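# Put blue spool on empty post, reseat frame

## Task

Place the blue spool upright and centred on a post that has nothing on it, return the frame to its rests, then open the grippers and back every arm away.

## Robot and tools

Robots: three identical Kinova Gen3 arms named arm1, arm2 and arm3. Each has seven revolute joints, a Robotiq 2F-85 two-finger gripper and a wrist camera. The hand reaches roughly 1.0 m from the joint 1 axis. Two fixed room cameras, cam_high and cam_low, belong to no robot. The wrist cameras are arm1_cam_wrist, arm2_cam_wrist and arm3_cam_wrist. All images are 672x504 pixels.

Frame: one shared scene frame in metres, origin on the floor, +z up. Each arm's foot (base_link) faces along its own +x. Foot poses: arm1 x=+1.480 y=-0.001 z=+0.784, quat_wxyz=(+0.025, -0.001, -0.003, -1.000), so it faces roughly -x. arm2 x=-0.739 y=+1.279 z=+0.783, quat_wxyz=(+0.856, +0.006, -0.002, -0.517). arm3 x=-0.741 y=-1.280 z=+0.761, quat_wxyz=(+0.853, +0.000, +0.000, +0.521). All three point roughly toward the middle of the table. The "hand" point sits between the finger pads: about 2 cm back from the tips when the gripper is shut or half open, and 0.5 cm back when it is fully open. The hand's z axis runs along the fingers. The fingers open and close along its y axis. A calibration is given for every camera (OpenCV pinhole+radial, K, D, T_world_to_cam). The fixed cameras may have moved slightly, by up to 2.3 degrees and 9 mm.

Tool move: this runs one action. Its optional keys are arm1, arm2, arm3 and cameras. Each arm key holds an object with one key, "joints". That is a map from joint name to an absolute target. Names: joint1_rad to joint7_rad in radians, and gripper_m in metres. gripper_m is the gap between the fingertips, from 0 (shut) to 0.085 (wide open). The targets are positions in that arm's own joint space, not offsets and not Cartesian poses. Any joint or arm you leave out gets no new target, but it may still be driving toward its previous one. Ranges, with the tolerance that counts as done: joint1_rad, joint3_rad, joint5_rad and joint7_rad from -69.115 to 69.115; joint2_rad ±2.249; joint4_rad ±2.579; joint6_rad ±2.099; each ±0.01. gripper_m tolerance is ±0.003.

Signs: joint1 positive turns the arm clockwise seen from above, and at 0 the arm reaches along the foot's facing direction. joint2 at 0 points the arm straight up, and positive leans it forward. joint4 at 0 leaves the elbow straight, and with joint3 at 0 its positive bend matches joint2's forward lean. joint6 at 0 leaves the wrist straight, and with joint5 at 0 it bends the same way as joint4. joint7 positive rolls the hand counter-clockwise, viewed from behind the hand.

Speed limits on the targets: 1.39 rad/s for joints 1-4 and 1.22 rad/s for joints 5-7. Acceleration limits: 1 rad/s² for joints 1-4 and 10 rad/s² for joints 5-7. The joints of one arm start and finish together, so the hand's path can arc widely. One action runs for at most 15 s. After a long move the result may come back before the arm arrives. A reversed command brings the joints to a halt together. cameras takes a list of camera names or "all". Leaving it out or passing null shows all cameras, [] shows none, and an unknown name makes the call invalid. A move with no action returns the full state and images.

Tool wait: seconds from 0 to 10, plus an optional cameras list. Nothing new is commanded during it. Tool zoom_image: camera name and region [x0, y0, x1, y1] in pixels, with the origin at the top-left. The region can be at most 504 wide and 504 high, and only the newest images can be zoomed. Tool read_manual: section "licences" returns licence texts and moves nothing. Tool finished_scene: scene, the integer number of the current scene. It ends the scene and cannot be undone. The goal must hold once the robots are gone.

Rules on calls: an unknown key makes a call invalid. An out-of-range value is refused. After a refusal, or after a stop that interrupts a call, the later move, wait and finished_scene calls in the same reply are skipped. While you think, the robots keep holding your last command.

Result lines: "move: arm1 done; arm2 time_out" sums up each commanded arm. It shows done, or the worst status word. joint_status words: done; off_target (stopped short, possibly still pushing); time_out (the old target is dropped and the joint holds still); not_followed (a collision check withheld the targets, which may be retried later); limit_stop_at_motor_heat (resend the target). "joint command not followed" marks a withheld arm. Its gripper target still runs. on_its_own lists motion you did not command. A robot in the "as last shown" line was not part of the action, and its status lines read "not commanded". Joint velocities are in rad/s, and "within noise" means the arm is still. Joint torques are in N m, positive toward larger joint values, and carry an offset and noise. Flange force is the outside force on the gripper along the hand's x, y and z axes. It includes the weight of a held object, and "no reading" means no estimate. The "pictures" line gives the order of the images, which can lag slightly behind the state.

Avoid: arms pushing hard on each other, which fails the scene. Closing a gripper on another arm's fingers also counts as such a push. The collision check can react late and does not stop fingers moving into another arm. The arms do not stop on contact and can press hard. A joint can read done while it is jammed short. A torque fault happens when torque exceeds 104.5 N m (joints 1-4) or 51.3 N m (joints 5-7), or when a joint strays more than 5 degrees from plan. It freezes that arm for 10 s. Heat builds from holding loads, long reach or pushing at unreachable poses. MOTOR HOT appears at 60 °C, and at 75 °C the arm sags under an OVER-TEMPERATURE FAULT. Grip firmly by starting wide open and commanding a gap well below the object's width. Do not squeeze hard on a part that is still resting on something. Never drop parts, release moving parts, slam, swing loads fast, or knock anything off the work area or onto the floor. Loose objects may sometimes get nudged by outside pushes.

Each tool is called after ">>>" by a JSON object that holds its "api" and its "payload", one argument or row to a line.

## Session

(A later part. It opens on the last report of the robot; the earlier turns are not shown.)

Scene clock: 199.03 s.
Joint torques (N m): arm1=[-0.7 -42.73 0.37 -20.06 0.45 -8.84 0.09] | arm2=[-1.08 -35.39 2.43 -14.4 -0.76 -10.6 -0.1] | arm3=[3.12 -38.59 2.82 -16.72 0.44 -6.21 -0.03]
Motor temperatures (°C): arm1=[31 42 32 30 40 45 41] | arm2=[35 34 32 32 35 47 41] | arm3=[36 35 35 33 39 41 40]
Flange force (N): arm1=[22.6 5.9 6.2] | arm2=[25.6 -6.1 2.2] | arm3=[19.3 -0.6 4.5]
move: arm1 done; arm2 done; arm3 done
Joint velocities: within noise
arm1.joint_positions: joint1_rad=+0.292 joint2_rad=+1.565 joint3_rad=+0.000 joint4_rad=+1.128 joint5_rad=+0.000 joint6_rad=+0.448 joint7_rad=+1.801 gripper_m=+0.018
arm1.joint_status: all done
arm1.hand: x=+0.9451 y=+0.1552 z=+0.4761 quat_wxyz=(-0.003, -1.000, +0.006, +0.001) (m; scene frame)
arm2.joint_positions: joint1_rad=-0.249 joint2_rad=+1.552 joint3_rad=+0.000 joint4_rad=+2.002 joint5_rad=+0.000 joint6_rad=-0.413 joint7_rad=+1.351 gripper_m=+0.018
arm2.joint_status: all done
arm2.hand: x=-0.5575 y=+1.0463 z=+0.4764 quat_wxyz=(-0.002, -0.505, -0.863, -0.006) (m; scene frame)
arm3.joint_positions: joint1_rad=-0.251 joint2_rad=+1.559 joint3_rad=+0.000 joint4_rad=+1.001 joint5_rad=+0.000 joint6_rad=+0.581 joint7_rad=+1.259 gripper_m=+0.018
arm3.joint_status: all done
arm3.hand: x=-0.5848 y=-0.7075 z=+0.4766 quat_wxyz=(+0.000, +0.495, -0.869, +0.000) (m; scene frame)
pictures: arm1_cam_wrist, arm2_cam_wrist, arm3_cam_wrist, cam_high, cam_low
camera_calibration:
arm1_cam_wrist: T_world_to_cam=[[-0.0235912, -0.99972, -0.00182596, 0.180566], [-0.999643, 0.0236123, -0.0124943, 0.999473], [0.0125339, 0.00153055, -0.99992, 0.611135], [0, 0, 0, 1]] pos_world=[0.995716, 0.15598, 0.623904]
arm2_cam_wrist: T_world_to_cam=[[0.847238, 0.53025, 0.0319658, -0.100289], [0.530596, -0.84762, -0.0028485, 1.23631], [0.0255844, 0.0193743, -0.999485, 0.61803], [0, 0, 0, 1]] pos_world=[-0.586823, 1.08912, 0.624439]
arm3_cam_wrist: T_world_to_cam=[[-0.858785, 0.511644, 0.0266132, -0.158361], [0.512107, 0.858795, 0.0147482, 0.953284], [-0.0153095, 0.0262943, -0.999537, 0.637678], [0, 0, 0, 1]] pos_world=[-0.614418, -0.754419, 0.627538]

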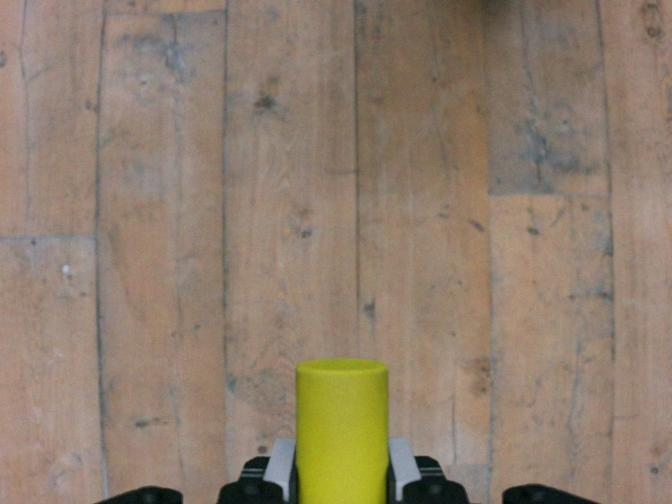

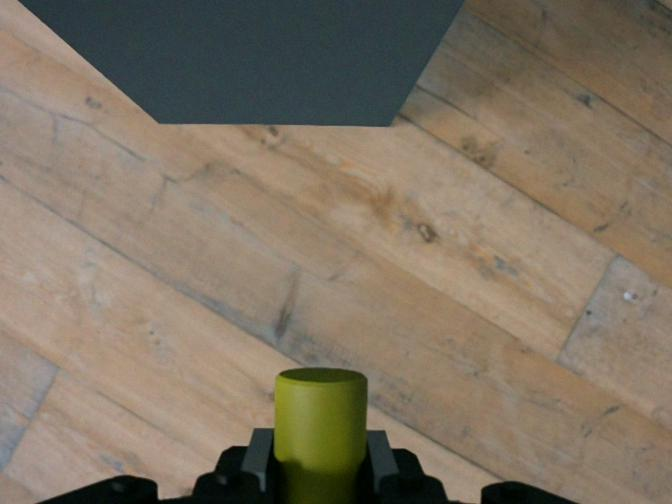

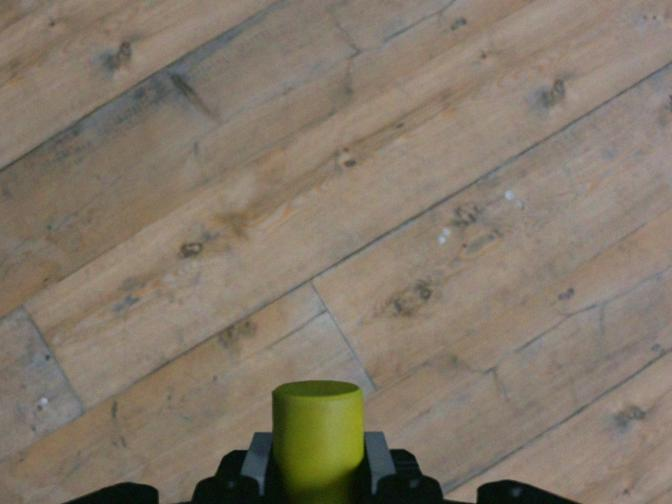

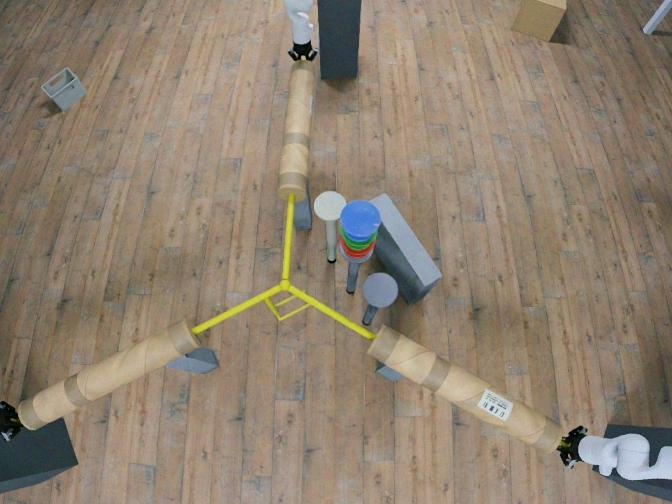

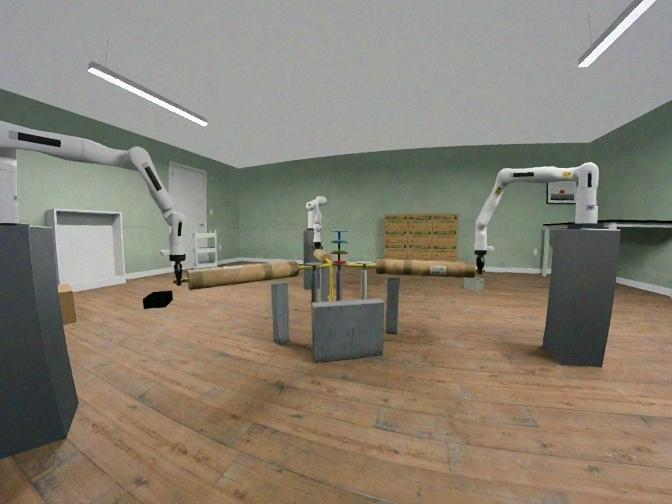

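>>> {"api": "move", "payload": {
  "arm1": {"joints":{"joint1_rad":0.2904,"joint2_rad":1.3491,"joint4_rad":1.3198,"joint6_rad":0.4727,"joint7_rad":1.8002}},
  "arm2": {"joints":{"joint1_rad":-0.2530,"joint2_rad":1.3172,"joint4_rad":2.2044,"joint6_rad":-0.3800,"joint7_rad":1.3465}},
  "arm3": {"joints":{"joint1_rad":-0.2509,"joint2_rad":1.3470,"joint4_rad":1.1856,"joint6_rad":0.6090,"joint7_rad":1.2594}},
  "cameras": ["cam_low"]
}}

>>> {"api": "move", "payload": {
  "arm1": {"joints":{"joint1_rad":0.2897,"joint2_rad":1.2106,"joint4_rad":1.3977,"joint6_rad":0.5333,"joint7_rad":1.7995}},
  "arm2": {"joints":{"joint1_rad":-0.2560,"joint2_rad":1.1291,"joint4_rad":2.3022,"joint6_rad":-0.2897,"joint7_rad":1.3435}},
  "arm3": {"joints":{"joint1_rad":-0.2509,"joint2_rad":1.2150,"joint4_rad":1.2547,"joint6_rad":0.6719,"joint7_rad":1.2594}},
  "cameras": ["cam_low","cam_high"]
}}

Scene clock: 216.20 s.
Joint torques (N m): arm1=[0.37 -27.42 0.7 -5.47 0.53 -0.65 0.03] | arm2=[-1.54 -16.91 -0.01 3.36 -0.29 -0.94 -0.14] | arm3=[1.31 -26.63 0.68 -4.51 -0.26 0.34 -0.03]
Motor temperatures (°C): arm1=[31 44 32 30 40 45 41] | arm2=[35 35 32 32 35 48 41] | arm3=[36 36 35 33 39 41 40]
Flange force (N): arm1=[-0.2 1.5 5.6] | arm2=[-4.3 -3.9 0.9] | arm3=[-3.8 2.7 5.2]
move: arm1 done; arm2 done; arm3 done
Joint velocities: within noise
arm1.joint_positions: joint1_rad=+0.290 joint2_rad=+1.349 joint3_rad=+0.000 joint4_rad=+1.320 joint5_rad=+0.000 joint6_rad=+0.473 joint7_rad=+1.800 gripper_m=+0.018
arm1.joint_status: all done
arm1.hand: x=+0.9481 y=+0.1542 z=+0.5698 quat_wxyz=(-0.003, -1.000, +0.006, +0.001) (m; scene frame)
arm2.joint_positions: joint1_rad=-0.253 joint2_rad=+1.317 joint3_rad=+0.000 joint4_rad=+2.204 joint5_rad=+0.000 joint6_rad=-0.380 joint7_rad=+1.347 gripper_m=+0.018
arm2.joint_status: all done
arm2.hand: x=-0.5599 y=+1.0490 z=+0.5701 quat_wxyz=(-0.002, -0.505, -0.863, -0.006) (m; scene frame)
arm3.joint_positions: joint1_rad=-0.251 joint2_rad=+1.347 joint3_rad=+0.000 joint4_rad=+1.186 joint5_rad=+0.000 joint6_rad=+0.609 joint7_rad=+1.259 gripper_m=+0.018
arm3.joint_status: all done
arm3.hand: x=-0.5855 y=-0.7106 z=+0.5701 quat_wxyz=(+0.000, +0.495, -0.869, +0.000) (m; scene frame)
pictures: cam_low

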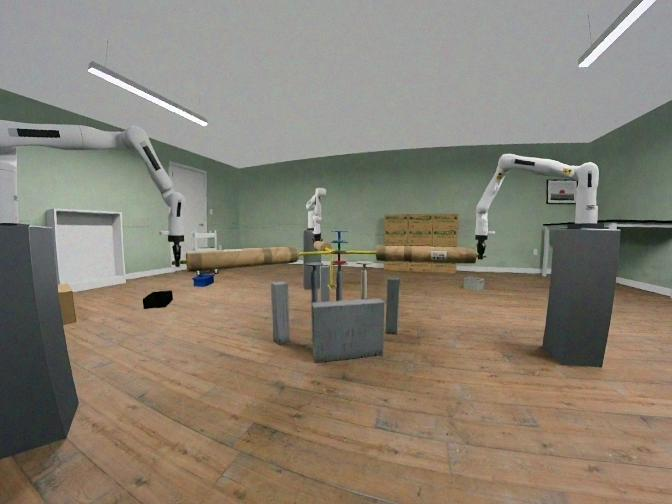

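Scene clock: 217.40 s.
Joint torques (N m): arm1=[-0.14 -27.34 0.11 -6.5 0.36 -0.93 0.05] | arm2=[-1.58 -16.18 0.01 2.57 -0.23 -0.92 -0.06] | arm3=[1.83 -26.62 1.21 -5.58 -0.03 0.16 -0.09]
Motor temperatures (°C): arm1=[31 44 32 30 40 45 41] | arm2=[35 35 32 32 35 48 41] | arm3=[36 36 35 33 39 41 40]
Flange force (N): arm1=[0.9 0.8 5.2] | arm2=[-4.5 -4.0 -0.2] | arm3=[-1.9 3.0 4.6]
move: arm1 done; arm2 done; arm3 done
Joint velocities: within noise
arm1.joint_positions: joint1_rad=+0.290 joint2_rad=+1.211 joint3_rad=+0.000 joint4_rad=+1.398 joint5_rad=+0.000 joint6_rad=+0.533 joint7_rad=+1.800 gripper_m=+0.018
arm1.joint_status: all done
arm1.hand: x=+0.9481 y=+0.1542 z=+0.6348 quat_wxyz=(-0.003, -1.000, +0.006, +0.001) (m; scene frame)
arm2.joint_positions: joint1_rad=-0.256 joint2_rad=+1.129 joint3_rad=+0.000 joint4_rad=+2.302 joint5_rad=+0.000 joint6_rad=-0.290 joint7_rad=+1.343 gripper_m=+0.018
arm2.joint_status: all done
arm2.hand: x=-0.5599 y=+1.0492 z=+0.6350 quat_wxyz=(-0.002, -0.505, -0.863, -0.006) (m; scene frame)
arm3.joint_positions: joint1_rad=-0.251 joint2_rad=+1.215 joint3_rad=+0.000 joint4_rad=+1.255 joint5_rad=+0.000 joint6_rad=+0.672 joint7_rad=+1.259 gripper_m=+0.018
arm3.joint_status: all done
arm3.hand: x=-0.5856 y=-0.7106 z=+0.6351 quat_wxyz=(+0.000, +0.495, -0.869, +0.000) (m; scene frame)
pictures: cam_high, cam_low

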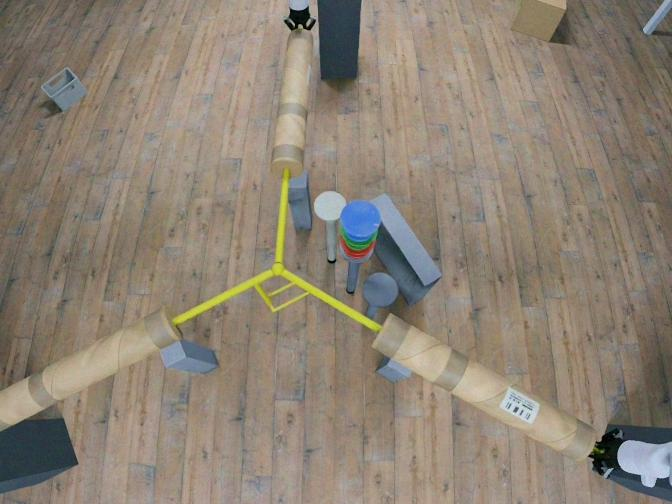

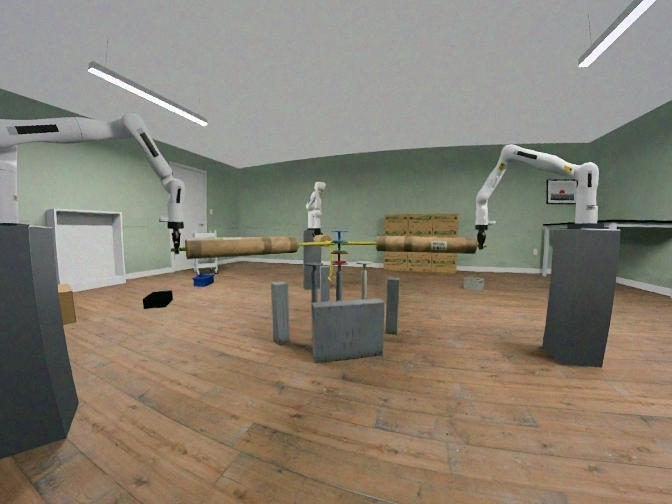

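>>> {"api": "move", "payload": {
  "arm1": {"joints":{"joint1_rad":0.2889,"joint2_rad":1.0795,"joint4_rad":1.4423,"joint6_rad":0.6198,"joint7_rad":1.7987}},
  "arm2": {"joints":{"joint1_rad":-0.2589,"joint2_rad":0.9203,"joint4_rad":2.3629,"joint6_rad":-0.1416,"joint7_rad":1.3406}},
  "arm3": {"joints":{"joint1_rad":-0.2509,"joint2_rad":1.0928,"joint4_rad":1.2891,"joint6_rad":0.7597,"joint7_rad":1.2594}},
  "cameras": []
}}

>>> {"api": "move", "payload": {
  "arm1": {"joints":{"joint1_rad":0.2881,"joint2_rad":0.9667,"joint4_rad":1.4549,"joint6_rad":0.7200,"joint7_rad":1.7979}},
  "arm2": {"joints":{"joint1_rad":-0.2616,"joint2_rad":0.7153,"joint4_rad":2.3804,"joint6_rad":0.0459,"joint7_rad":1.3379}},
  "arm3": {"joints":{"joint1_rad":-0.2509,"joint2_rad":0.9905,"joint4_rad":1.2911,"joint6_rad":0.8600,"joint7_rad":1.2594}},
  "cameras": []
}}

>>> {"api": "move", "payload": {
  "arm1": {"joints":{"joint1_rad":0.2873,"joint2_rad":0.8643,"joint4_rad":1.4400,"joint6_rad":0.8373,"joint7_rad":1.7971}},
  "arm2": {"joints":{"joint1_rad":-0.2641,"joint2_rad":0.5130,"joint4_rad":2.3588,"joint6_rad":0.2698,"joint7_rad":1.3354}},
  "arm3": {"joints":{"joint1_rad":-0.2509,"joint2_rad":0.8999,"joint4_rad":1.2648,"joint6_rad":0.9769,"joint7_rad":1.2594}},
  "cameras": []
}}

>>> {"api": "move", "payload": {
  "arm1": {"joints":{"joint1_rad":0.2866,"joint2_rad":0.7751,"joint4_rad":1.3975,"joint6_rad":0.9690,"joint7_rad":1.7964}},
  "arm2": {"joints":{"joint1_rad":-0.2668,"joint2_rad":0.3308,"joint4_rad":2.3006,"joint6_rad":0.5102,"joint7_rad":1.3327}},
  "arm3": {"joints":{"joint1_rad":-0.2509,"joint2_rad":0.8239,"joint4_rad":1.2093,"joint6_rad":1.1084,"joint7_rad":1.2594}},
  "cameras": []
}}

>>> {"api": "move", "payload": {
  "arm1": {"joints":{"joint1_rad":0.2858,"joint2_rad":0.7004,"joint4_rad":1.3253,"joint6_rad":1.1159,"joint7_rad":1.7956}},
  "arm2": {"joints":{"joint1_rad":-0.2694,"joint2_rad":0.1796,"joint4_rad":2.2092,"joint6_rad":0.7528,"joint7_rad":1.3301}},
  "arm3": {"joints":{"joint1_rad":-0.2509,"joint2_rad":0.7640,"joint4_rad":1.1209,"joint6_rad":1.2567,"joint7_rad":1.2594}}
}}

>>> {"api": "zoom_image", "payload": {
  "camera": "cam_low",
  "region": [290, 180, 390, 280]
}}

>>> {"api": "zoom_image", "payload": {
  "camera": "cam_high",
  "region": [240, 170, 420, 340]
}}

Scene clock: 230.47 s.
Joint torques (N m): arm1=[-0.26 -26.93 -0.02 -7.47 0.33 -1.1 0.04] | arm2=[-1.51 -15.25 0.02 0.67 -0.38 -1.11 -0.06] | arm3=[1.94 -26.38 1.33 -6.42 0.08 -0.04 -0.02]
Motor temperatures (°C): arm1=[31 45 32 30 40 45 41] | arm2=[35 35 32 32 35 48 41] | arm3=[36 36 35 33 39 41 40]
Flange force (N): arm1=[1.2 0.6 5.0] | arm2=[-3.4 -4.5 -1.9] | arm3=[-1.9 3.3 4.2]
move: arm1 done; arm2 done; arm3 done
Joint velocities: within noise
arm1.joint_positions: joint1_rad=+0.289 joint2_rad=+1.079 joint3_rad=+0.000 joint4_rad=+1.442 joint5_rad=+0.000 joint6_rad=+0.620 joint7_rad=+1.799 gripper_m=+0.018
arm1.joint_status: all done
arm1.hand: x=+0.9480 y=+0.1541 z=+0.6998 quat_wxyz=(-0.003, -1.000, +0.006, +0.001) (m; scene frame)
arm2.joint_positions: joint1_rad=-0.259 joint2_rad=+0.920 joint3_rad=+0.000 joint4_rad=+2.363 joint5_rad=+0.000 joint6_rad=-0.142 joint7_rad=+1.341 gripper_m=+0.018
arm2.joint_status: all done
arm2.hand: x=-0.5599 y=+1.0492 z=+0.7000 quat_wxyz=(-0.002, -0.505, -0.863, -0.006) (m; scene frame)
arm3.joint_positions: joint1_rad=-0.251 joint2_rad=+1.093 joint3_rad=+0.000 joint4_rad=+1.289 joint5_rad=+0.000 joint6_rad=+0.760 joint7_rad=+1.259 gripper_m=+0.018
arm3.joint_status: all done
arm3.hand: x=-0.5856 y=-0.7105 z=+0.7002 quat_wxyz=(+0.000, +0.495, -0.869, +0.000) (m; scene frame)
pictures: none
No camera images: "cameras" was empty.

Scene clock: 231.70 s.
Joint torques (N m): arm1=[-0.44 -25.92 -0.32 -7.52 0.2 -0.7 -0.01] | arm2=[-1.33 -13.51 0.2 -0.48 -0.41 -0.7 -0.03] | arm3=[1.87 -26.16 1.36 -7.38 0.12 -0.06 0.02]
Motor temperatures (°C): arm1=[31 45 32 30 40 45 41] | arm2=[35 35 32 32 35 48 41] | arm3=[36 36 35 33 39 41 40]
Flange force (N): arm1=[0.0 -0.2 4.8] | arm2=[-3.4 -4.2 -2.8] | arm3=[-1.1 3.0 4.2]
move: arm1 done; arm2 done; arm3 done
Joint velocities: within noise
arm1.joint_positions: joint1_rad=+0.288 joint2_rad=+0.967 joint3_rad=+0.000 joint4_rad=+1.455 joint5_rad=+0.000 joint6_rad=+0.720 joint7_rad=+1.798 gripper_m=+0.018
arm1.joint_status: all done
arm1.hand: x=+0.9480 y=+0.1540 z=+0.7598 quat_wxyz=(-0.003, -1.000, +0.006, +0.001) (m; scene frame)
arm2.joint_positions: joint1_rad=-0.262 joint2_rad=+0.715 joint3_rad=+0.000 joint4_rad=+2.380 joint5_rad=+0.000 joint6_rad=+0.046 joint7_rad=+1.338 gripper_m=+0.018
arm2.joint_status: all done
arm2.hand: x=-0.5598 y=+1.0493 z=+0.7600 quat_wxyz=(-0.002, -0.505, -0.863, -0.006) (m; scene frame)
arm3.joint_positions: joint1_rad=-0.251 joint2_rad=+0.990 joint3_rad=+0.000 joint4_rad=+1.291 joint5_rad=+0.000 joint6_rad=+0.860 joint7_rad=+1.259 gripper_m=+0.018
arm3.joint_status: all done
arm3.hand: x=-0.5856 y=-0.7105 z=+0.7602 quat_wxyz=(+0.000, +0.495, -0.869, +0.000) (m; scene frame)
pictures: none
No camera images: "cameras" was empty.

Scene clock: 232.93 s.
Joint torques (N m): arm1=[-0.94 -25.15 -0.81 -8.09 -0.02 -0.57 0] | arm2=[-0.84 -12.08 0.85 -3.11 -0.36 -0.75 -0.05] | arm3=[1.91 -26.27 1.25 -9.29 0.21 -0.8 0.03]
Motor temperatures (°C): arm1=[31 45 32 30 40 45 41] | arm2=[35 35 32 32 35 48 41] | arm3=[36 36 35 33 39 41 40]
Flange force (N): arm1=[-0.2 -1.3 4.5] | arm2=[-0.5 -3.1 -3.0] | arm3=[1.3 2.5 4.0]
move: arm1 done; arm2 done; arm3 done
Joint velocities: within noise
arm1.joint_positions: joint1_rad=+0.287 joint2_rad=+0.864 joint3_rad=+0.000 joint4_rad=+1.440 joint5_rad=+0.000 joint6_rad=+0.837 joint7_rad=+1.797 gripper_m=+0.018
arm1.joint_status: all done
arm1.hand: x=+0.9479 y=+0.1539 z=+0.8199 quat_wxyz=(-0.003, -1.000, +0.006, +0.001) (m; scene frame)
arm2.joint_positions: joint1_rad=-0.264 joint2_rad=+0.513 joint3_rad=+0.000 joint4_rad=+2.359 joint5_rad=+0.000 joint6_rad=+0.270 joint7_rad=+1.335 gripper_m=+0.018
arm2.joint_status: all done
arm2.hand: x=-0.5598 y=+1.0492 z=+0.8201 quat_wxyz=(-0.002, -0.505, -0.863, -0.006) (m; scene frame)
arm3.joint_positions: joint1_rad=-0.251 joint2_rad=+0.900 joint3_rad=+0.000 joint4_rad=+1.265 joint5_rad=+0.000 joint6_rad=+0.977 joint7_rad=+1.259 gripper_m=+0.018
arm3.joint_status: all done
arm3.hand: x=-0.5857 y=-0.7104 z=+0.8203 quat_wxyz=(+0.000, +0.495, -0.869, +0.000) (m; scene frame)
pictures: none
No camera images: "cameras" was empty.

Scene clock: 234.13 s.
Joint torques (N m): arm1=[-0.9 -24.63 -0.85 -8.96 -0.09 -0.65 -0.06] | arm2=[-0.77 -10.65 0.75 -5.59 -0.32 -0.9 -0.06] | arm3=[2.04 -25.71 1.28 -10.24 0.32 -1.02 0]
Motor temperatures (°C): arm1=[31 45 32 30 40 45 41] | arm2=[35 35 32 32 35 48 41] | arm3=[36 36 35 33 39 41 40]
Flange force (N): arm1=[-0.2 -1.4 4.2] | arm2=[1.7 -2.4 -2.7] | arm3=[2.5 2.3 3.6]
move: arm1 done; arm2 done; arm3 done
Joint velocities: within noise
arm1.joint_positions: joint1_rad=+0.287 joint2_rad=+0.775 joint3_rad=+0.000 joint4_rad=+1.397 joint5_rad=+0.000 joint6_rad=+0.969 joint7_rad=+1.796 gripper_m=+0.018
arm1.joint_status: all done
arm1.hand: x=+0.9479 y=+0.1539 z=+0.8798 quat_wxyz=(-0.003, -1.000, +0.006, +0.001) (m; scene frame)
arm2.joint_positions: joint1_rad=-0.267 joint2_rad=+0.331 joint3_rad=+0.000 joint4_rad=+2.301 joint5_rad=+0.000 joint6_rad=+0.510 joint7_rad=+1.333 gripper_m=+0.018
arm2.joint_status: all done
arm2.hand: x=-0.5598 y=+1.0493 z=+0.8801 quat_wxyz=(-0.002, -0.505, -0.863, -0.006) (m; scene frame)
arm3.joint_positions: joint1_rad=-0.251 joint2_rad=+0.824 joint3_rad=+0.000 joint4_rad=+1.209 joint5_rad=+0.000 joint6_rad=+1.108 joint7_rad=+1.259 gripper_m=+0.018
arm3.joint_status: all done
arm3.hand: x=-0.5857 y=-0.7104 z=+0.8802 quat_wxyz=(+0.000, +0.495, -0.869, +0.000) (m; scene frame)
pictures: none
No camera images: "cameras" was empty.

Scene clock: 235.27 s.
Joint torques (N m): arm1=[-1.26 -24.17 -1.13 -9.88 -0.33 -0.8 -0.09] | arm2=[-0.48 -9.44 1.02 -8.18 0.03 -1.19 -0.06] | arm3=[2.04 -25.49 1.33 -11.54 0.43 -1.61 0.02]
Motor temperatures (°C): arm1=[31 45 32 30 40 45 41] | arm2=[35 35 32 32 35 48 41] | arm3=[36 36 35 33 39 41 40]
Flange force (N): arm1=[0.3 -2.0 3.9] | arm2=[4.7 -0.8 -1.6] | arm3=[4.4 1.8 3.7]
move: arm1 done; arm2 done; arm3 done
Joint velocities: within noise
arm1.joint_positions: joint1_rad=+0.286 joint2_rad=+0.700 joint3_rad=+0.000 joint4_rad=+1.325 joint5_rad=+0.000 joint6_rad=+1.116 joint7_rad=+1.796 gripper_m=+0.018
arm1.joint_status: all done
arm1.hand: x=+0.9478 y=+0.1538 z=+0.9408 quat_wxyz=(-0.003, -1.000, +0.006, +0.001) (m; scene frame)
arm2.joint_positions: joint1_rad=-0.269 joint2_rad=+0.180 joint3_rad=+0.000 joint4_rad=+2.209 joint5_rad=+0.000 joint6_rad=+0.753 joint7_rad=+1.330 gripper_m=+0.018
arm2.joint_status: all done
arm2.hand: x=-0.5599 y=+1.0494 z=+0.9410 quat_wxyz=(-0.002, -0.505, -0.863, -0.006) (m; scene frame)
arm3.joint_positions: joint1_rad=-0.251 joint2_rad=+0.764 joint3_rad=+0.000 joint4_rad=+1.121 joint5_rad=+0.000 joint6_rad=+1.257 joint7_rad=+1.259 gripper_m=+0.018
arm3.joint_status: all done
arm3.hand: x=-0.5858 y=-0.7104 z=+0.9413 quat_wxyz=(+0.000, +0.495, -0.869, +0.000) (m; scene frame)
pictures: arm1_cam_wrist, arm2_cam_wrist, arm3_cam_wrist, cam_high, cam_low
camera_calibration:
arm1_cam_wrist: T_world_to_cam=[[-0.0235909, -0.99972, -0.00192121, 0.180184], [-0.999646, 0.0236127, -0.012292, 1.00789], [0.0123339, 0.00163055, -0.999923, 1.07595], [0, 0, 0, 1]] pos_world=[0.998517, 0.15458, 1.0886]
arm2_cam_wrist: T_world_to_cam=[[0.847282, 0.530179, 0.0319979, -0.11463], [0.530523, -0.847666, -0.00271372, 1.24131], [0.0256848, 0.0192749, -0.999484, 1.08256], [0, 0, 0, 1]] pos_world=[-0.589223, 1.09212, 1.08904]
arm3_cam_wrist: T_world_to_cam=[[-0.858832, 0.511568, 0.0265785, -0.170014], [0.512032, 0.858837, 0.014887, 0.949303], [-0.0152108, 0.0263945, -0.999536, 1.10236], [0, 0, 0, 1]] pos_world=[-0.615319, -0.757419, 1.09224]

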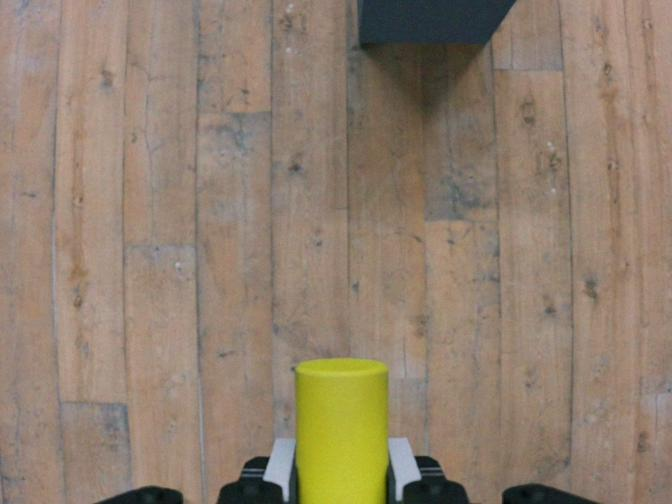

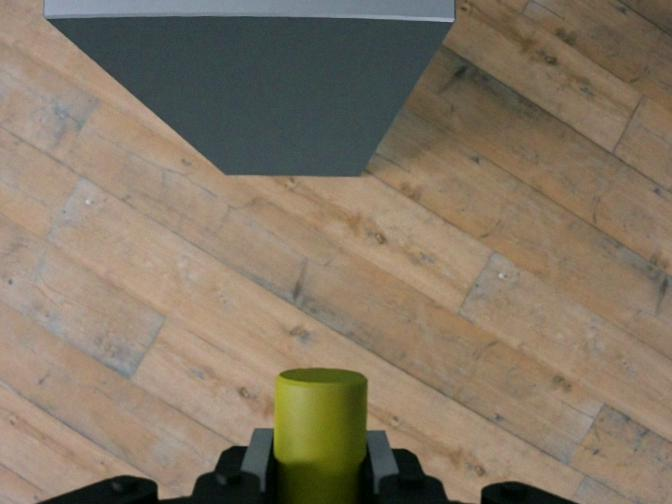

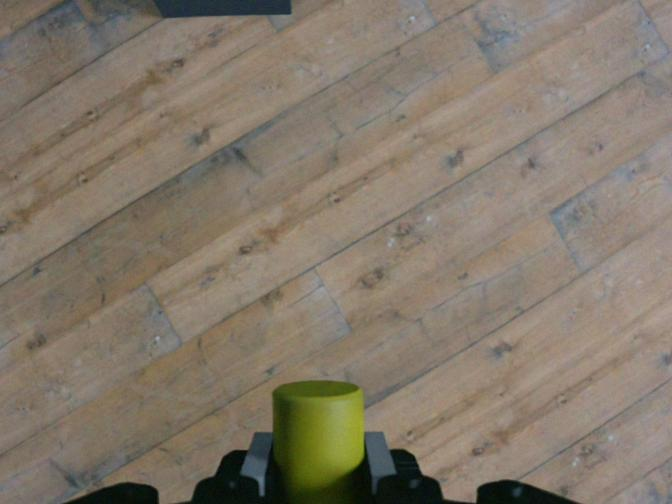

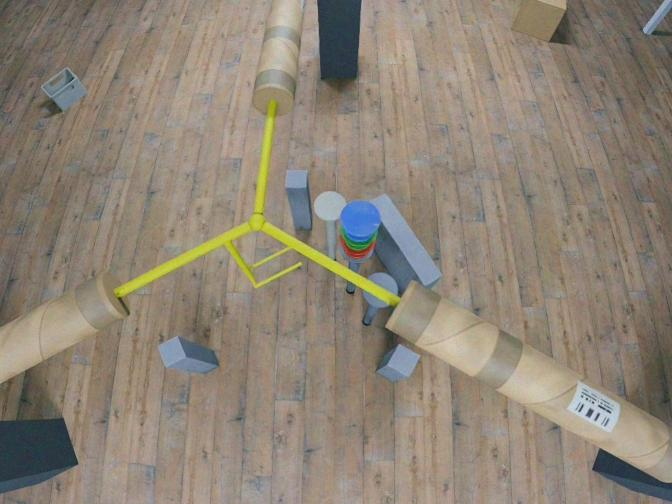

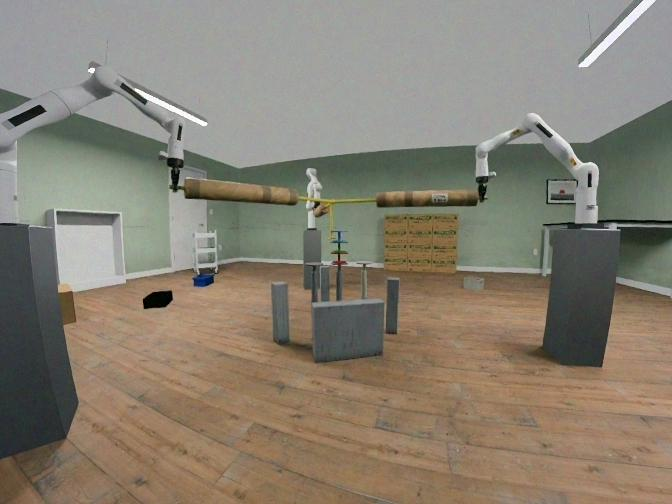

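Scaled by 5.040 from the camera's 672x504 image, which has a finer 960x720 frame.

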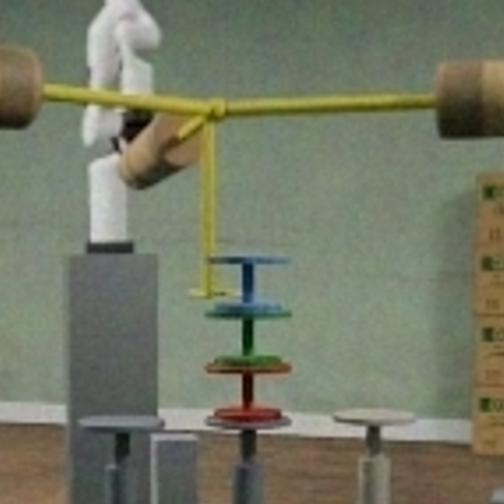

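Scaled by 2.800 from the camera's 672x504 image, which has a finer 960x720 frame.

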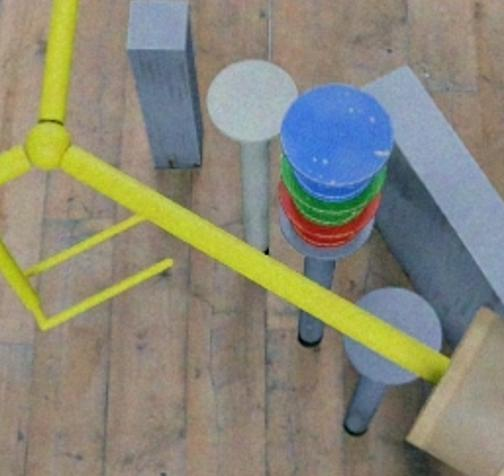

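>>> {"api": "move", "payload": {
  "arm1": {"joints":{"joint1_rad":0.1965,"joint2_rad":0.5901,"joint4_rad":1.4888,"joint6_rad":1.0627,"joint7_rad":1.7063}},
  "arm2": {"joints":{"joint1_rad":-0.2269,"joint2_rad":0.2806,"joint4_rad":2.0078,"joint6_rad":0.8532,"joint7_rad":1.3726}},
  "arm3": {"joints":{"joint1_rad":-0.1712,"joint2_rad":0.6498,"joint4_rad":1.2970,"joint6_rad":1.1948,"joint7_rad":1.3391}},
  "cameras": ["cam_low"]
}}

>>> {"api": "zoom_image", "payload": {
  "camera": "cam_low",
  "region": [290, 180, 390, 280]
}}

Scene clock: 273.50 s.
Joint torques (N m): arm1=[0.5 -20.94 0.35 -5.1 0.48 2.41 -0.06] | arm2=[1.14 -12.07 2.83 -7.73 1.01 -0.59 -0.15] | arm3=[-1.44 -23.19 -1.68 -10.76 -1.49 -1.25 -0.02]
Motor temperatures (°C): arm1=[31 45 32 30 39 45 41] | arm2=[35 35 32 32 35 47 41] | arm3=[36 37 35 33 39 41 40]
Flange force (N): arm1=[-9.7 -0.5 4.4] | arm2=[3.1 3.8 -0.8] | arm3=[1.2 -3.5 3.4]
move: arm1 done; arm2 done; arm3 done
Joint velocities: within noise
arm1.joint_positions: joint1_rad=+0.196 joint2_rad=+0.590 joint3_rad=+0.000 joint4_rad=+1.489 joint5_rad=+0.000 joint6_rad=+1.063 joint7_rad=+1.706 gripper_m=+0.018
arm1.joint_status: all done
arm1.hand: x=+0.9807 y=+0.0991 z=+0.9540 quat_wxyz=(-0.003, -1.000, +0.006, +0.000) (m; scene frame)
arm2.joint_positions: joint1_rad=-0.227 joint2_rad=+0.281 joint3_rad=+0.000 joint4_rad=+2.008 joint5_rad=+0.000 joint6_rad=+0.853 joint7_rad=+1.373 gripper_m=+0.018
arm2.joint_status: all done
arm2.hand: x=-0.5286 y=+0.9939 z=+0.9538 quat_wxyz=(-0.002, -0.505, -0.863, -0.006) (m; scene frame)
arm3.joint_positions: joint1_rad=-0.171 joint2_rad=+0.650 joint3_rad=+0.000 joint4_rad=+1.297 joint5_rad=+0.000 joint6_rad=+1.195 joint7_rad=+1.339 gripper_m=+0.018
arm3.joint_status: all done
arm3.hand: x=-0.5537 y=-0.7658 z=+0.9542 quat_wxyz=(+0.000, +0.495, -0.869, +0.000) (m; scene frame)
pictures: cam_low

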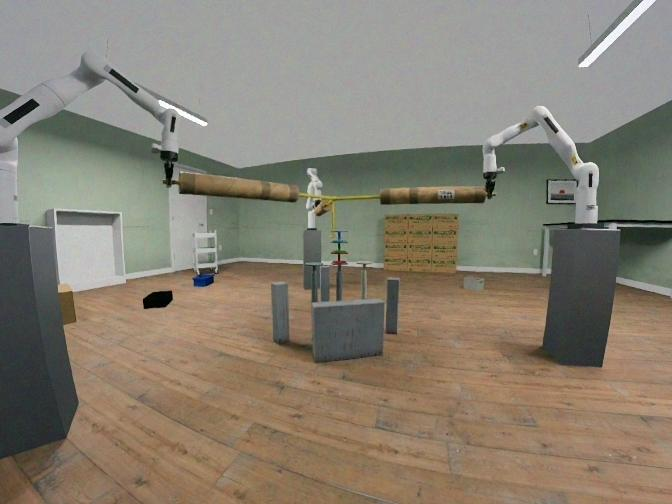

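Scaled by 5.040 from the camera's 672x504 image, which has a finer 960x720 frame.

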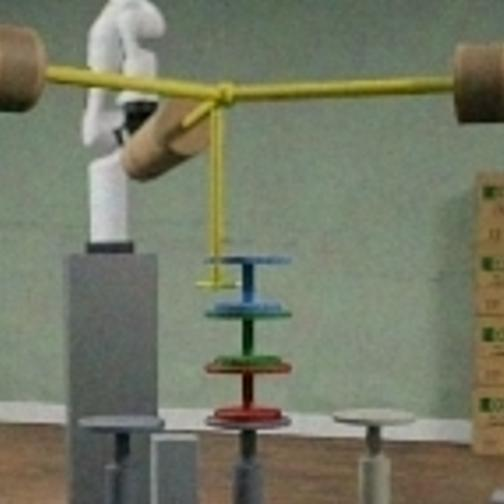

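>>> {"api": "move", "payload": {
  "arm1": {"joints":{"joint1_rad":0.0902,"joint2_rad":0.5102,"joint4_rad":1.6340,"joint6_rad":0.9974,"joint7_rad":1.6000}},
  "arm2": {"joints":{"joint1_rad":-0.1978,"joint2_rad":0.4045,"joint4_rad":1.8122,"joint6_rad":0.9249,"joint7_rad":1.4017}},
  "arm3": {"joints":{"joint1_rad":-0.0793,"joint2_rad":0.5635,"joint4_rad":1.4550,"joint6_rad":1.1231,"joint7_rad":1.4310}},
  "cameras": ["cam_low","cam_high"]
}}

>>> {"api": "zoom_image", "payload": {
  "camera": "cam_low",
  "region": [290, 180, 390, 280]
}}

>>> {"api": "zoom_image", "payload": {
  "camera": "cam_high",
  "region": [240, 150, 420, 330]
}}

Scene clock: 281.40 s.
Joint torques (N m): arm1=[0.56 -19.08 0.26 -4.17 0.53 2.76 -0.03] | arm2=[1.38 -15.09 3.04 -8.12 1.07 -0.56 -0.16] | arm3=[-1.78 -21.21 -2.14 -9.74 -1.8 -0.73 -0.09]
Motor temperatures (°C): arm1=[31 45 32 30 39 45 41] | arm2=[35 34 32 32 35 47 41] | arm3=[36 37 35 33 39 41 40]
Flange force (N): arm1=[-10.7 0.7 4.8] | arm2=[2.6 3.6 -0.2] | arm3=[-0.4 -4.3 3.4]
move: arm1 done; arm2 done; arm3 done
Joint velocities: within noise
arm1.joint_positions: joint1_rad=+0.090 joint2_rad=+0.510 joint3_rad=+0.000 joint4_rad=+1.634 joint5_rad=+0.000 joint6_rad=+0.997 joint7_rad=+1.600 gripper_m=+0.018
arm1.joint_status: all done
arm1.hand: x=+1.0122 y=+0.0440 z=+0.9543 quat_wxyz=(-0.003, -1.000, +0.006, +0.000) (m; scene frame)
arm2.joint_positions: joint1_rad=-0.198 joint2_rad=+0.405 joint3_rad=+0.000 joint4_rad=+1.812 joint5_rad=+0.000 joint6_rad=+0.925 joint7_rad=+1.402 gripper_m=+0.018
arm2.joint_status: all done
arm2.hand: x=-0.4971 y=+0.9387 z=+0.9536 quat_wxyz=(-0.002, -0.505, -0.863, -0.006) (m; scene frame)
arm3.joint_positions: joint1_rad=-0.079 joint2_rad=+0.563 joint3_rad=+0.000 joint4_rad=+1.455 joint5_rad=+0.000 joint6_rad=+1.123 joint7_rad=+1.431 gripper_m=+0.018
arm3.joint_status: all done
arm3.hand: x=-0.5222 y=-0.8210 z=+0.9543 quat_wxyz=(+0.000, +0.495, -0.869, +0.000) (m; scene frame)
pictures: cam_high, cam_low

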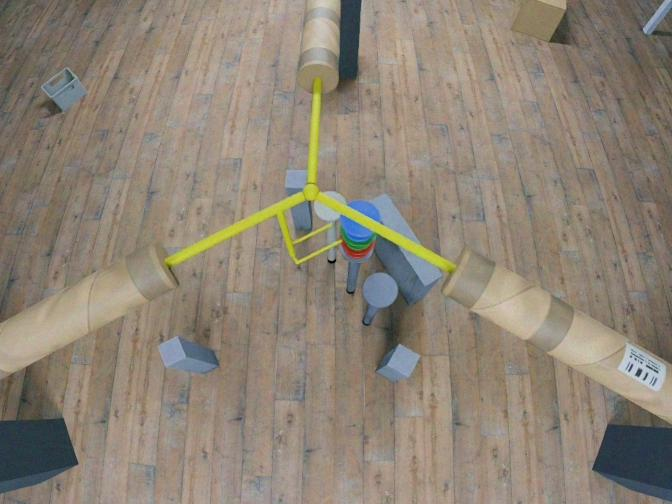

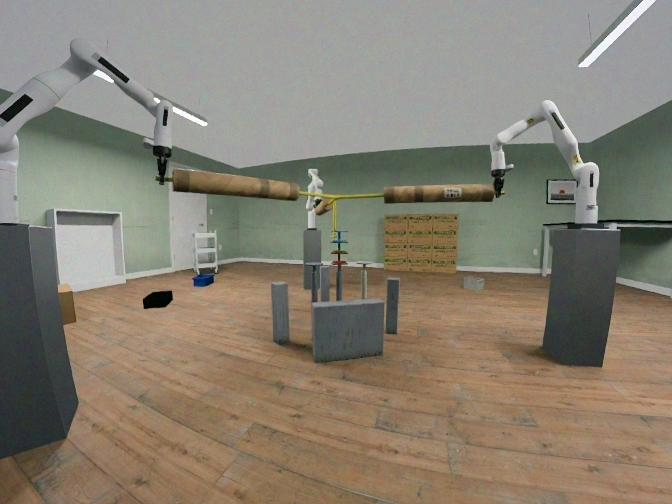

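Scaled by 5.040 from the camera's 672x504 image, which has a finer 960x720 frame.

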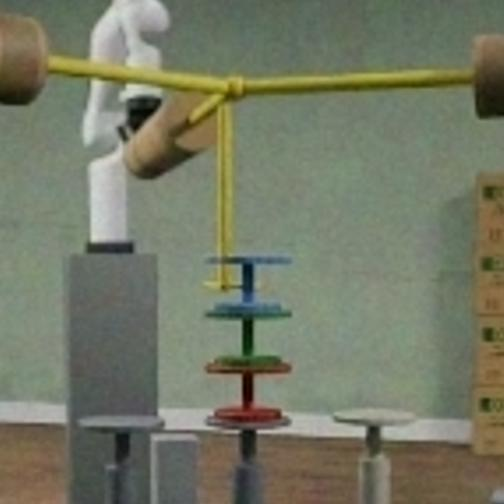

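Scaled by 2.800 from the camera's 672x504 image, which has a finer 960x720 frame.

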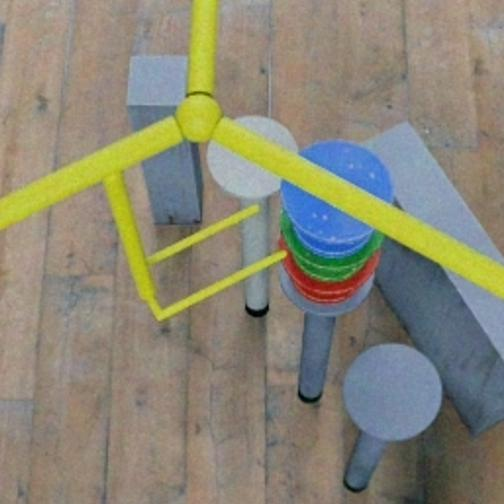

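>>> {"api": "move", "payload": {
  "arm1": {"joints":{"joint1_rad":-0.0331,"joint2_rad":0.4441,"joint4_rad":1.7494,"joint6_rad":0.9481,"joint7_rad":1.4767}},
  "arm2": {"joints":{"joint1_rad":-0.1763,"joint2_rad":0.5298,"joint4_rad":1.5953,"joint6_rad":1.0165,"joint7_rad":1.4232}},
  "arm3": {"joints":{"joint1_rad":0.0270,"joint2_rad":0.4928,"joint4_rad":1.5795,"joint6_rad":1.0693,"joint7_rad":1.5373}},
  "cameras": ["cam_low","cam_high"]
}}

>>> {"api": "zoom_image", "payload": {
  "camera": "cam_low",
  "region": [300, 210, 380, 280]
}}

>>> {"api": "zoom_image", "payload": {
  "camera": "cam_high",
  "region": [280, 150, 420, 290]
}}

Scene clock: 289.10 s.
Joint torques (N m): arm1=[0.47 -17.42 0.21 -3.33 0.48 3.03 -0.06] | arm2=[1.47 -18.17 3.18 -8.81 0.98 -0.66 -0.19] | arm3=[-2.01 -19.52 -2.49 -8.55 -1.99 -0.09 0.02]
Motor temperatures (°C): arm1=[31 45 32 30 39 45 41] | arm2=[35 34 32 32 35 48 41] | arm3=[36 37 35 33 39 41 40]
Flange force (N): arm1=[-11.4 1.8 4.9] | arm2=[2.6 3.2 0.4] | arm3=[-2.2 -4.9 3.4]
move: arm1 done; arm2 done; arm3 done
TORQUE WARNING: arm2's joint6_rad reached its warning level (29.4 N m). A warning alone does not stop the arm.
Joint velocities: within noise
arm1.joint_positions: joint1_rad=-0.033 joint2_rad=+0.444 joint3_rad=+0.000 joint4_rad=+1.749 joint5_rad=+0.000 joint6_rad=+0.948 joint7_rad=+1.477 gripper_m=+0.018
arm1.joint_status: all done
arm1.hand: x=+1.0437 y=-0.0112 z=+0.9545 quat_wxyz=(-0.003, -1.000, +0.006, +0.000) (m; scene frame)
arm2.joint_positions: joint1_rad=-0.176 joint2_rad=+0.530 joint3_rad=+0.000 joint4_rad=+1.595 joint5_rad=+0.000 joint6_rad=+1.017 joint7_rad=+1.423 gripper_m=+0.018
arm2.joint_status: all done
arm2.hand: x=-0.4656 y=+0.8836 z=+0.9534 quat_wxyz=(-0.002, -0.505, -0.863, -0.006) (m; scene frame)
arm3.joint_positions: joint1_rad=+0.027 joint2_rad=+0.493 joint3_rad=+0.000 joint4_rad=+1.580 joint5_rad=+0.000 joint6_rad=+1.069 joint7_rad=+1.537 gripper_m=+0.018
arm3.joint_status: all done
arm3.hand: x=-0.4908 y=-0.8761 z=+0.9543 quat_wxyz=(+0.000, +0.495, -0.869, +0.000) (m; scene frame)
pictures: cam_high, cam_low

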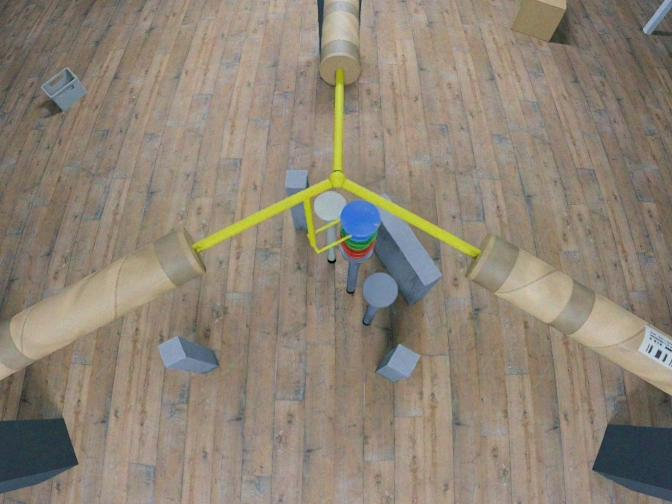

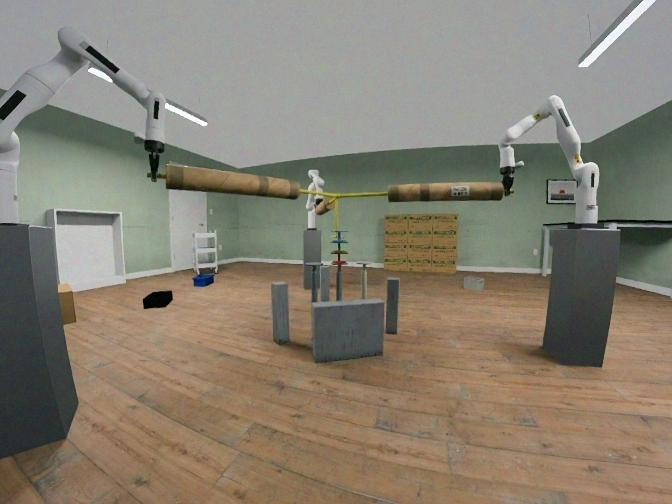

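Scaled by 6.300 from the camera's 672x504 image, which has a finer 960x720 frame.

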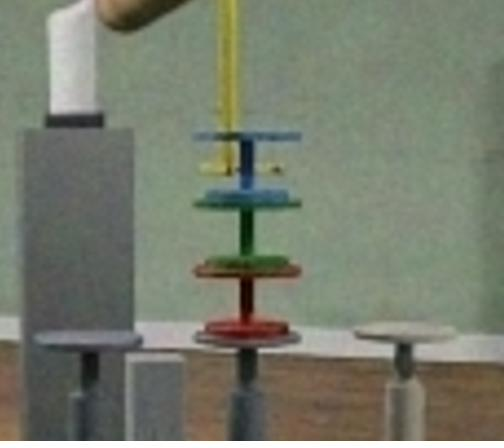

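Scaled by 3.600 from the camera's 672x504 image, which has a finer 960x720 frame.

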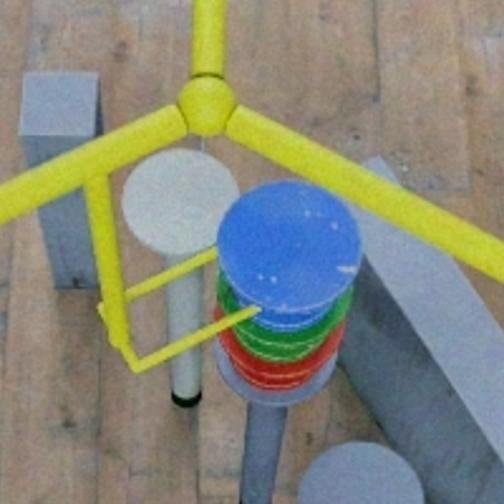

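>>> {"api": "zoom_image", "payload": {
  "camera": "cam_low",
  "region": [326, 224, 354, 250]
}}

Scaled by 18.000 from the camera's 672x504 image, which has a finer 960x720 frame.

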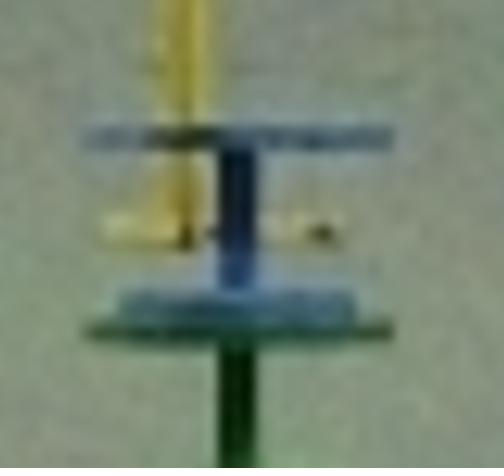

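>>> {"api": "move", "payload": {
  "arm1": {"joints":{"joint1_rad":-0.1096,"joint2_rad":0.4217,"joint4_rad":1.7871,"joint6_rad":0.9328,"joint7_rad":1.4002}},
  "arm2": {"joints":{"joint1_rad":-0.1631,"joint2_rad":0.6002,"joint4_rad":1.4644,"joint6_rad":1.0770,"joint7_rad":1.4364}},
  "arm3": {"joints":{"joint1_rad":0.0895,"joint2_rad":0.4588,"joint4_rad":1.6368,"joint6_rad":1.0460,"joint7_rad":1.5998}},
  "cameras": ["cam_low","cam_high"]
}}

>>> {"api": "zoom_image", "payload": {
  "camera": "cam_low",
  "region": [326, 224, 354, 250]
}}

>>> {"api": "zoom_image", "payload": {
  "camera": "cam_high",
  "region": [280, 150, 420, 290]
}}

Scene clock: 313.80 s.
Joint torques (N m): arm1=[-0.77 -19.39 -0.73 -15.1 0.12 -4.86 -0.11] | arm2=[0.18 -20.88 2.05 -13.66 0.35 -3.8 -0.19] | arm3=[1.5 -20.17 0.91 -17.11 0.26 -5.56 -0.04]
Motor temperatures (°C): arm1=[31 44 32 30 39 44 40] | arm2=[35 35 32 32 35 47 41] | arm3=[36 37 35 33 39 41 40]
Flange force (N): arm1=[11.8 -3.0 3.2] | arm2=[12.0 -0.3 0.4] | arm3=[17.3 3.9 4.0]
move: arm1 done; arm2 done; arm3 done
Joint velocities: within noise
arm1.joint_positions: joint1_rad=-0.110 joint2_rad=+0.422 joint3_rad=+0.000 joint4_rad=+1.787 joint5_rad=+0.000 joint6_rad=+0.933 joint7_rad=+1.400 gripper_m=+0.018
arm1.joint_status: all done
arm1.hand: x=+1.0570 y=-0.0427 z=+0.9547 quat_wxyz=(-0.003, -1.000, +0.006, +0.001) (m; scene frame)
arm2.joint_positions: joint1_rad=-0.163 joint2_rad=+0.600 joint3_rad=+0.000 joint4_rad=+1.465 joint5_rad=+0.000 joint6_rad=+1.077 joint7_rad=+1.436 gripper_m=+0.018
arm2.joint_status: all done
arm2.hand: x=-0.4500 y=+0.8525 z=+0.9539 quat_wxyz=(-0.002, -0.505, -0.863, -0.006) (m; scene frame)
arm3.joint_positions: joint1_rad=+0.090 joint2_rad=+0.459 joint3_rad=+0.000 joint4_rad=+1.637 joint5_rad=+0.000 joint6_rad=+1.046 joint7_rad=+1.600 gripper_m=+0.018
arm3.joint_status: all done
arm3.hand: x=-0.4748 y=-0.9063 z=+0.9545 quat_wxyz=(+0.000, +0.495, -0.869, +0.000) (m; scene frame)
pictures: cam_high, cam_low

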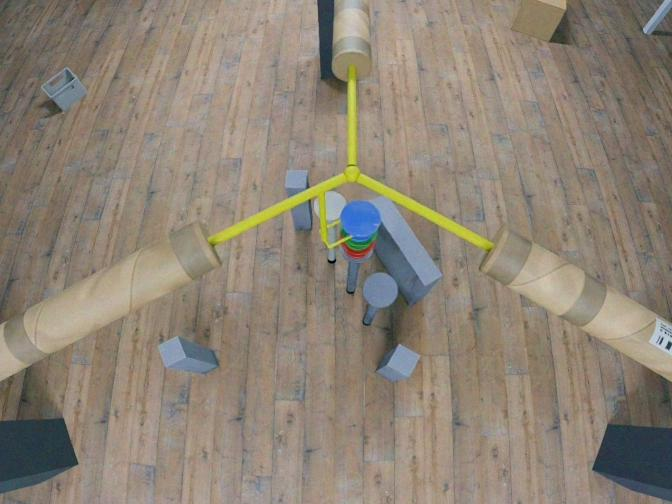

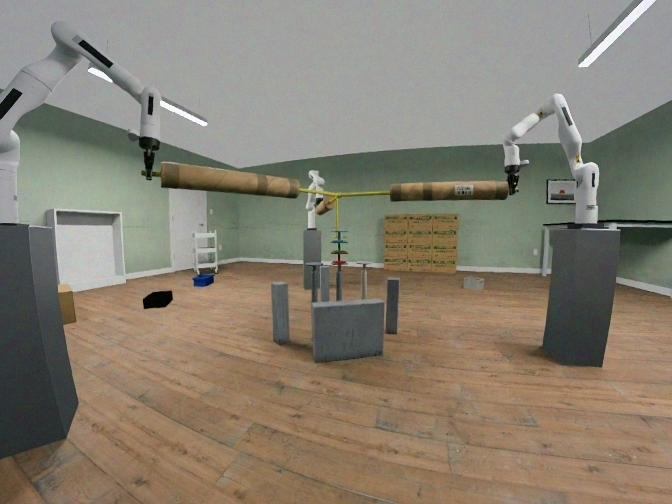

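Scaled by 18.000 from the camera's 672x504 image, which has a finer 960x720 frame.

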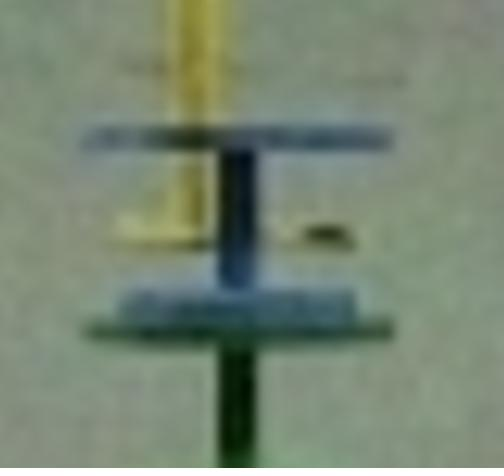

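Scaled by 3.600 from the camera's 672x504 image, which has a finer 960x720 frame.

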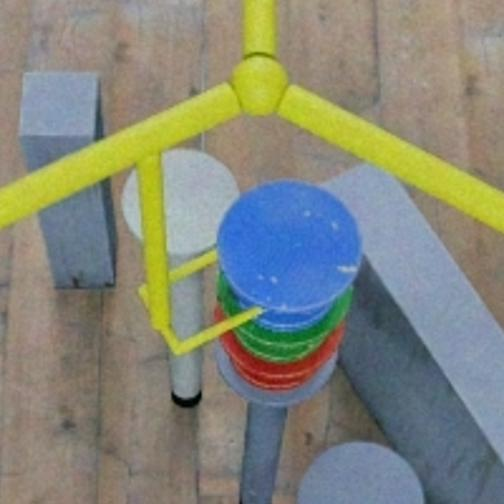

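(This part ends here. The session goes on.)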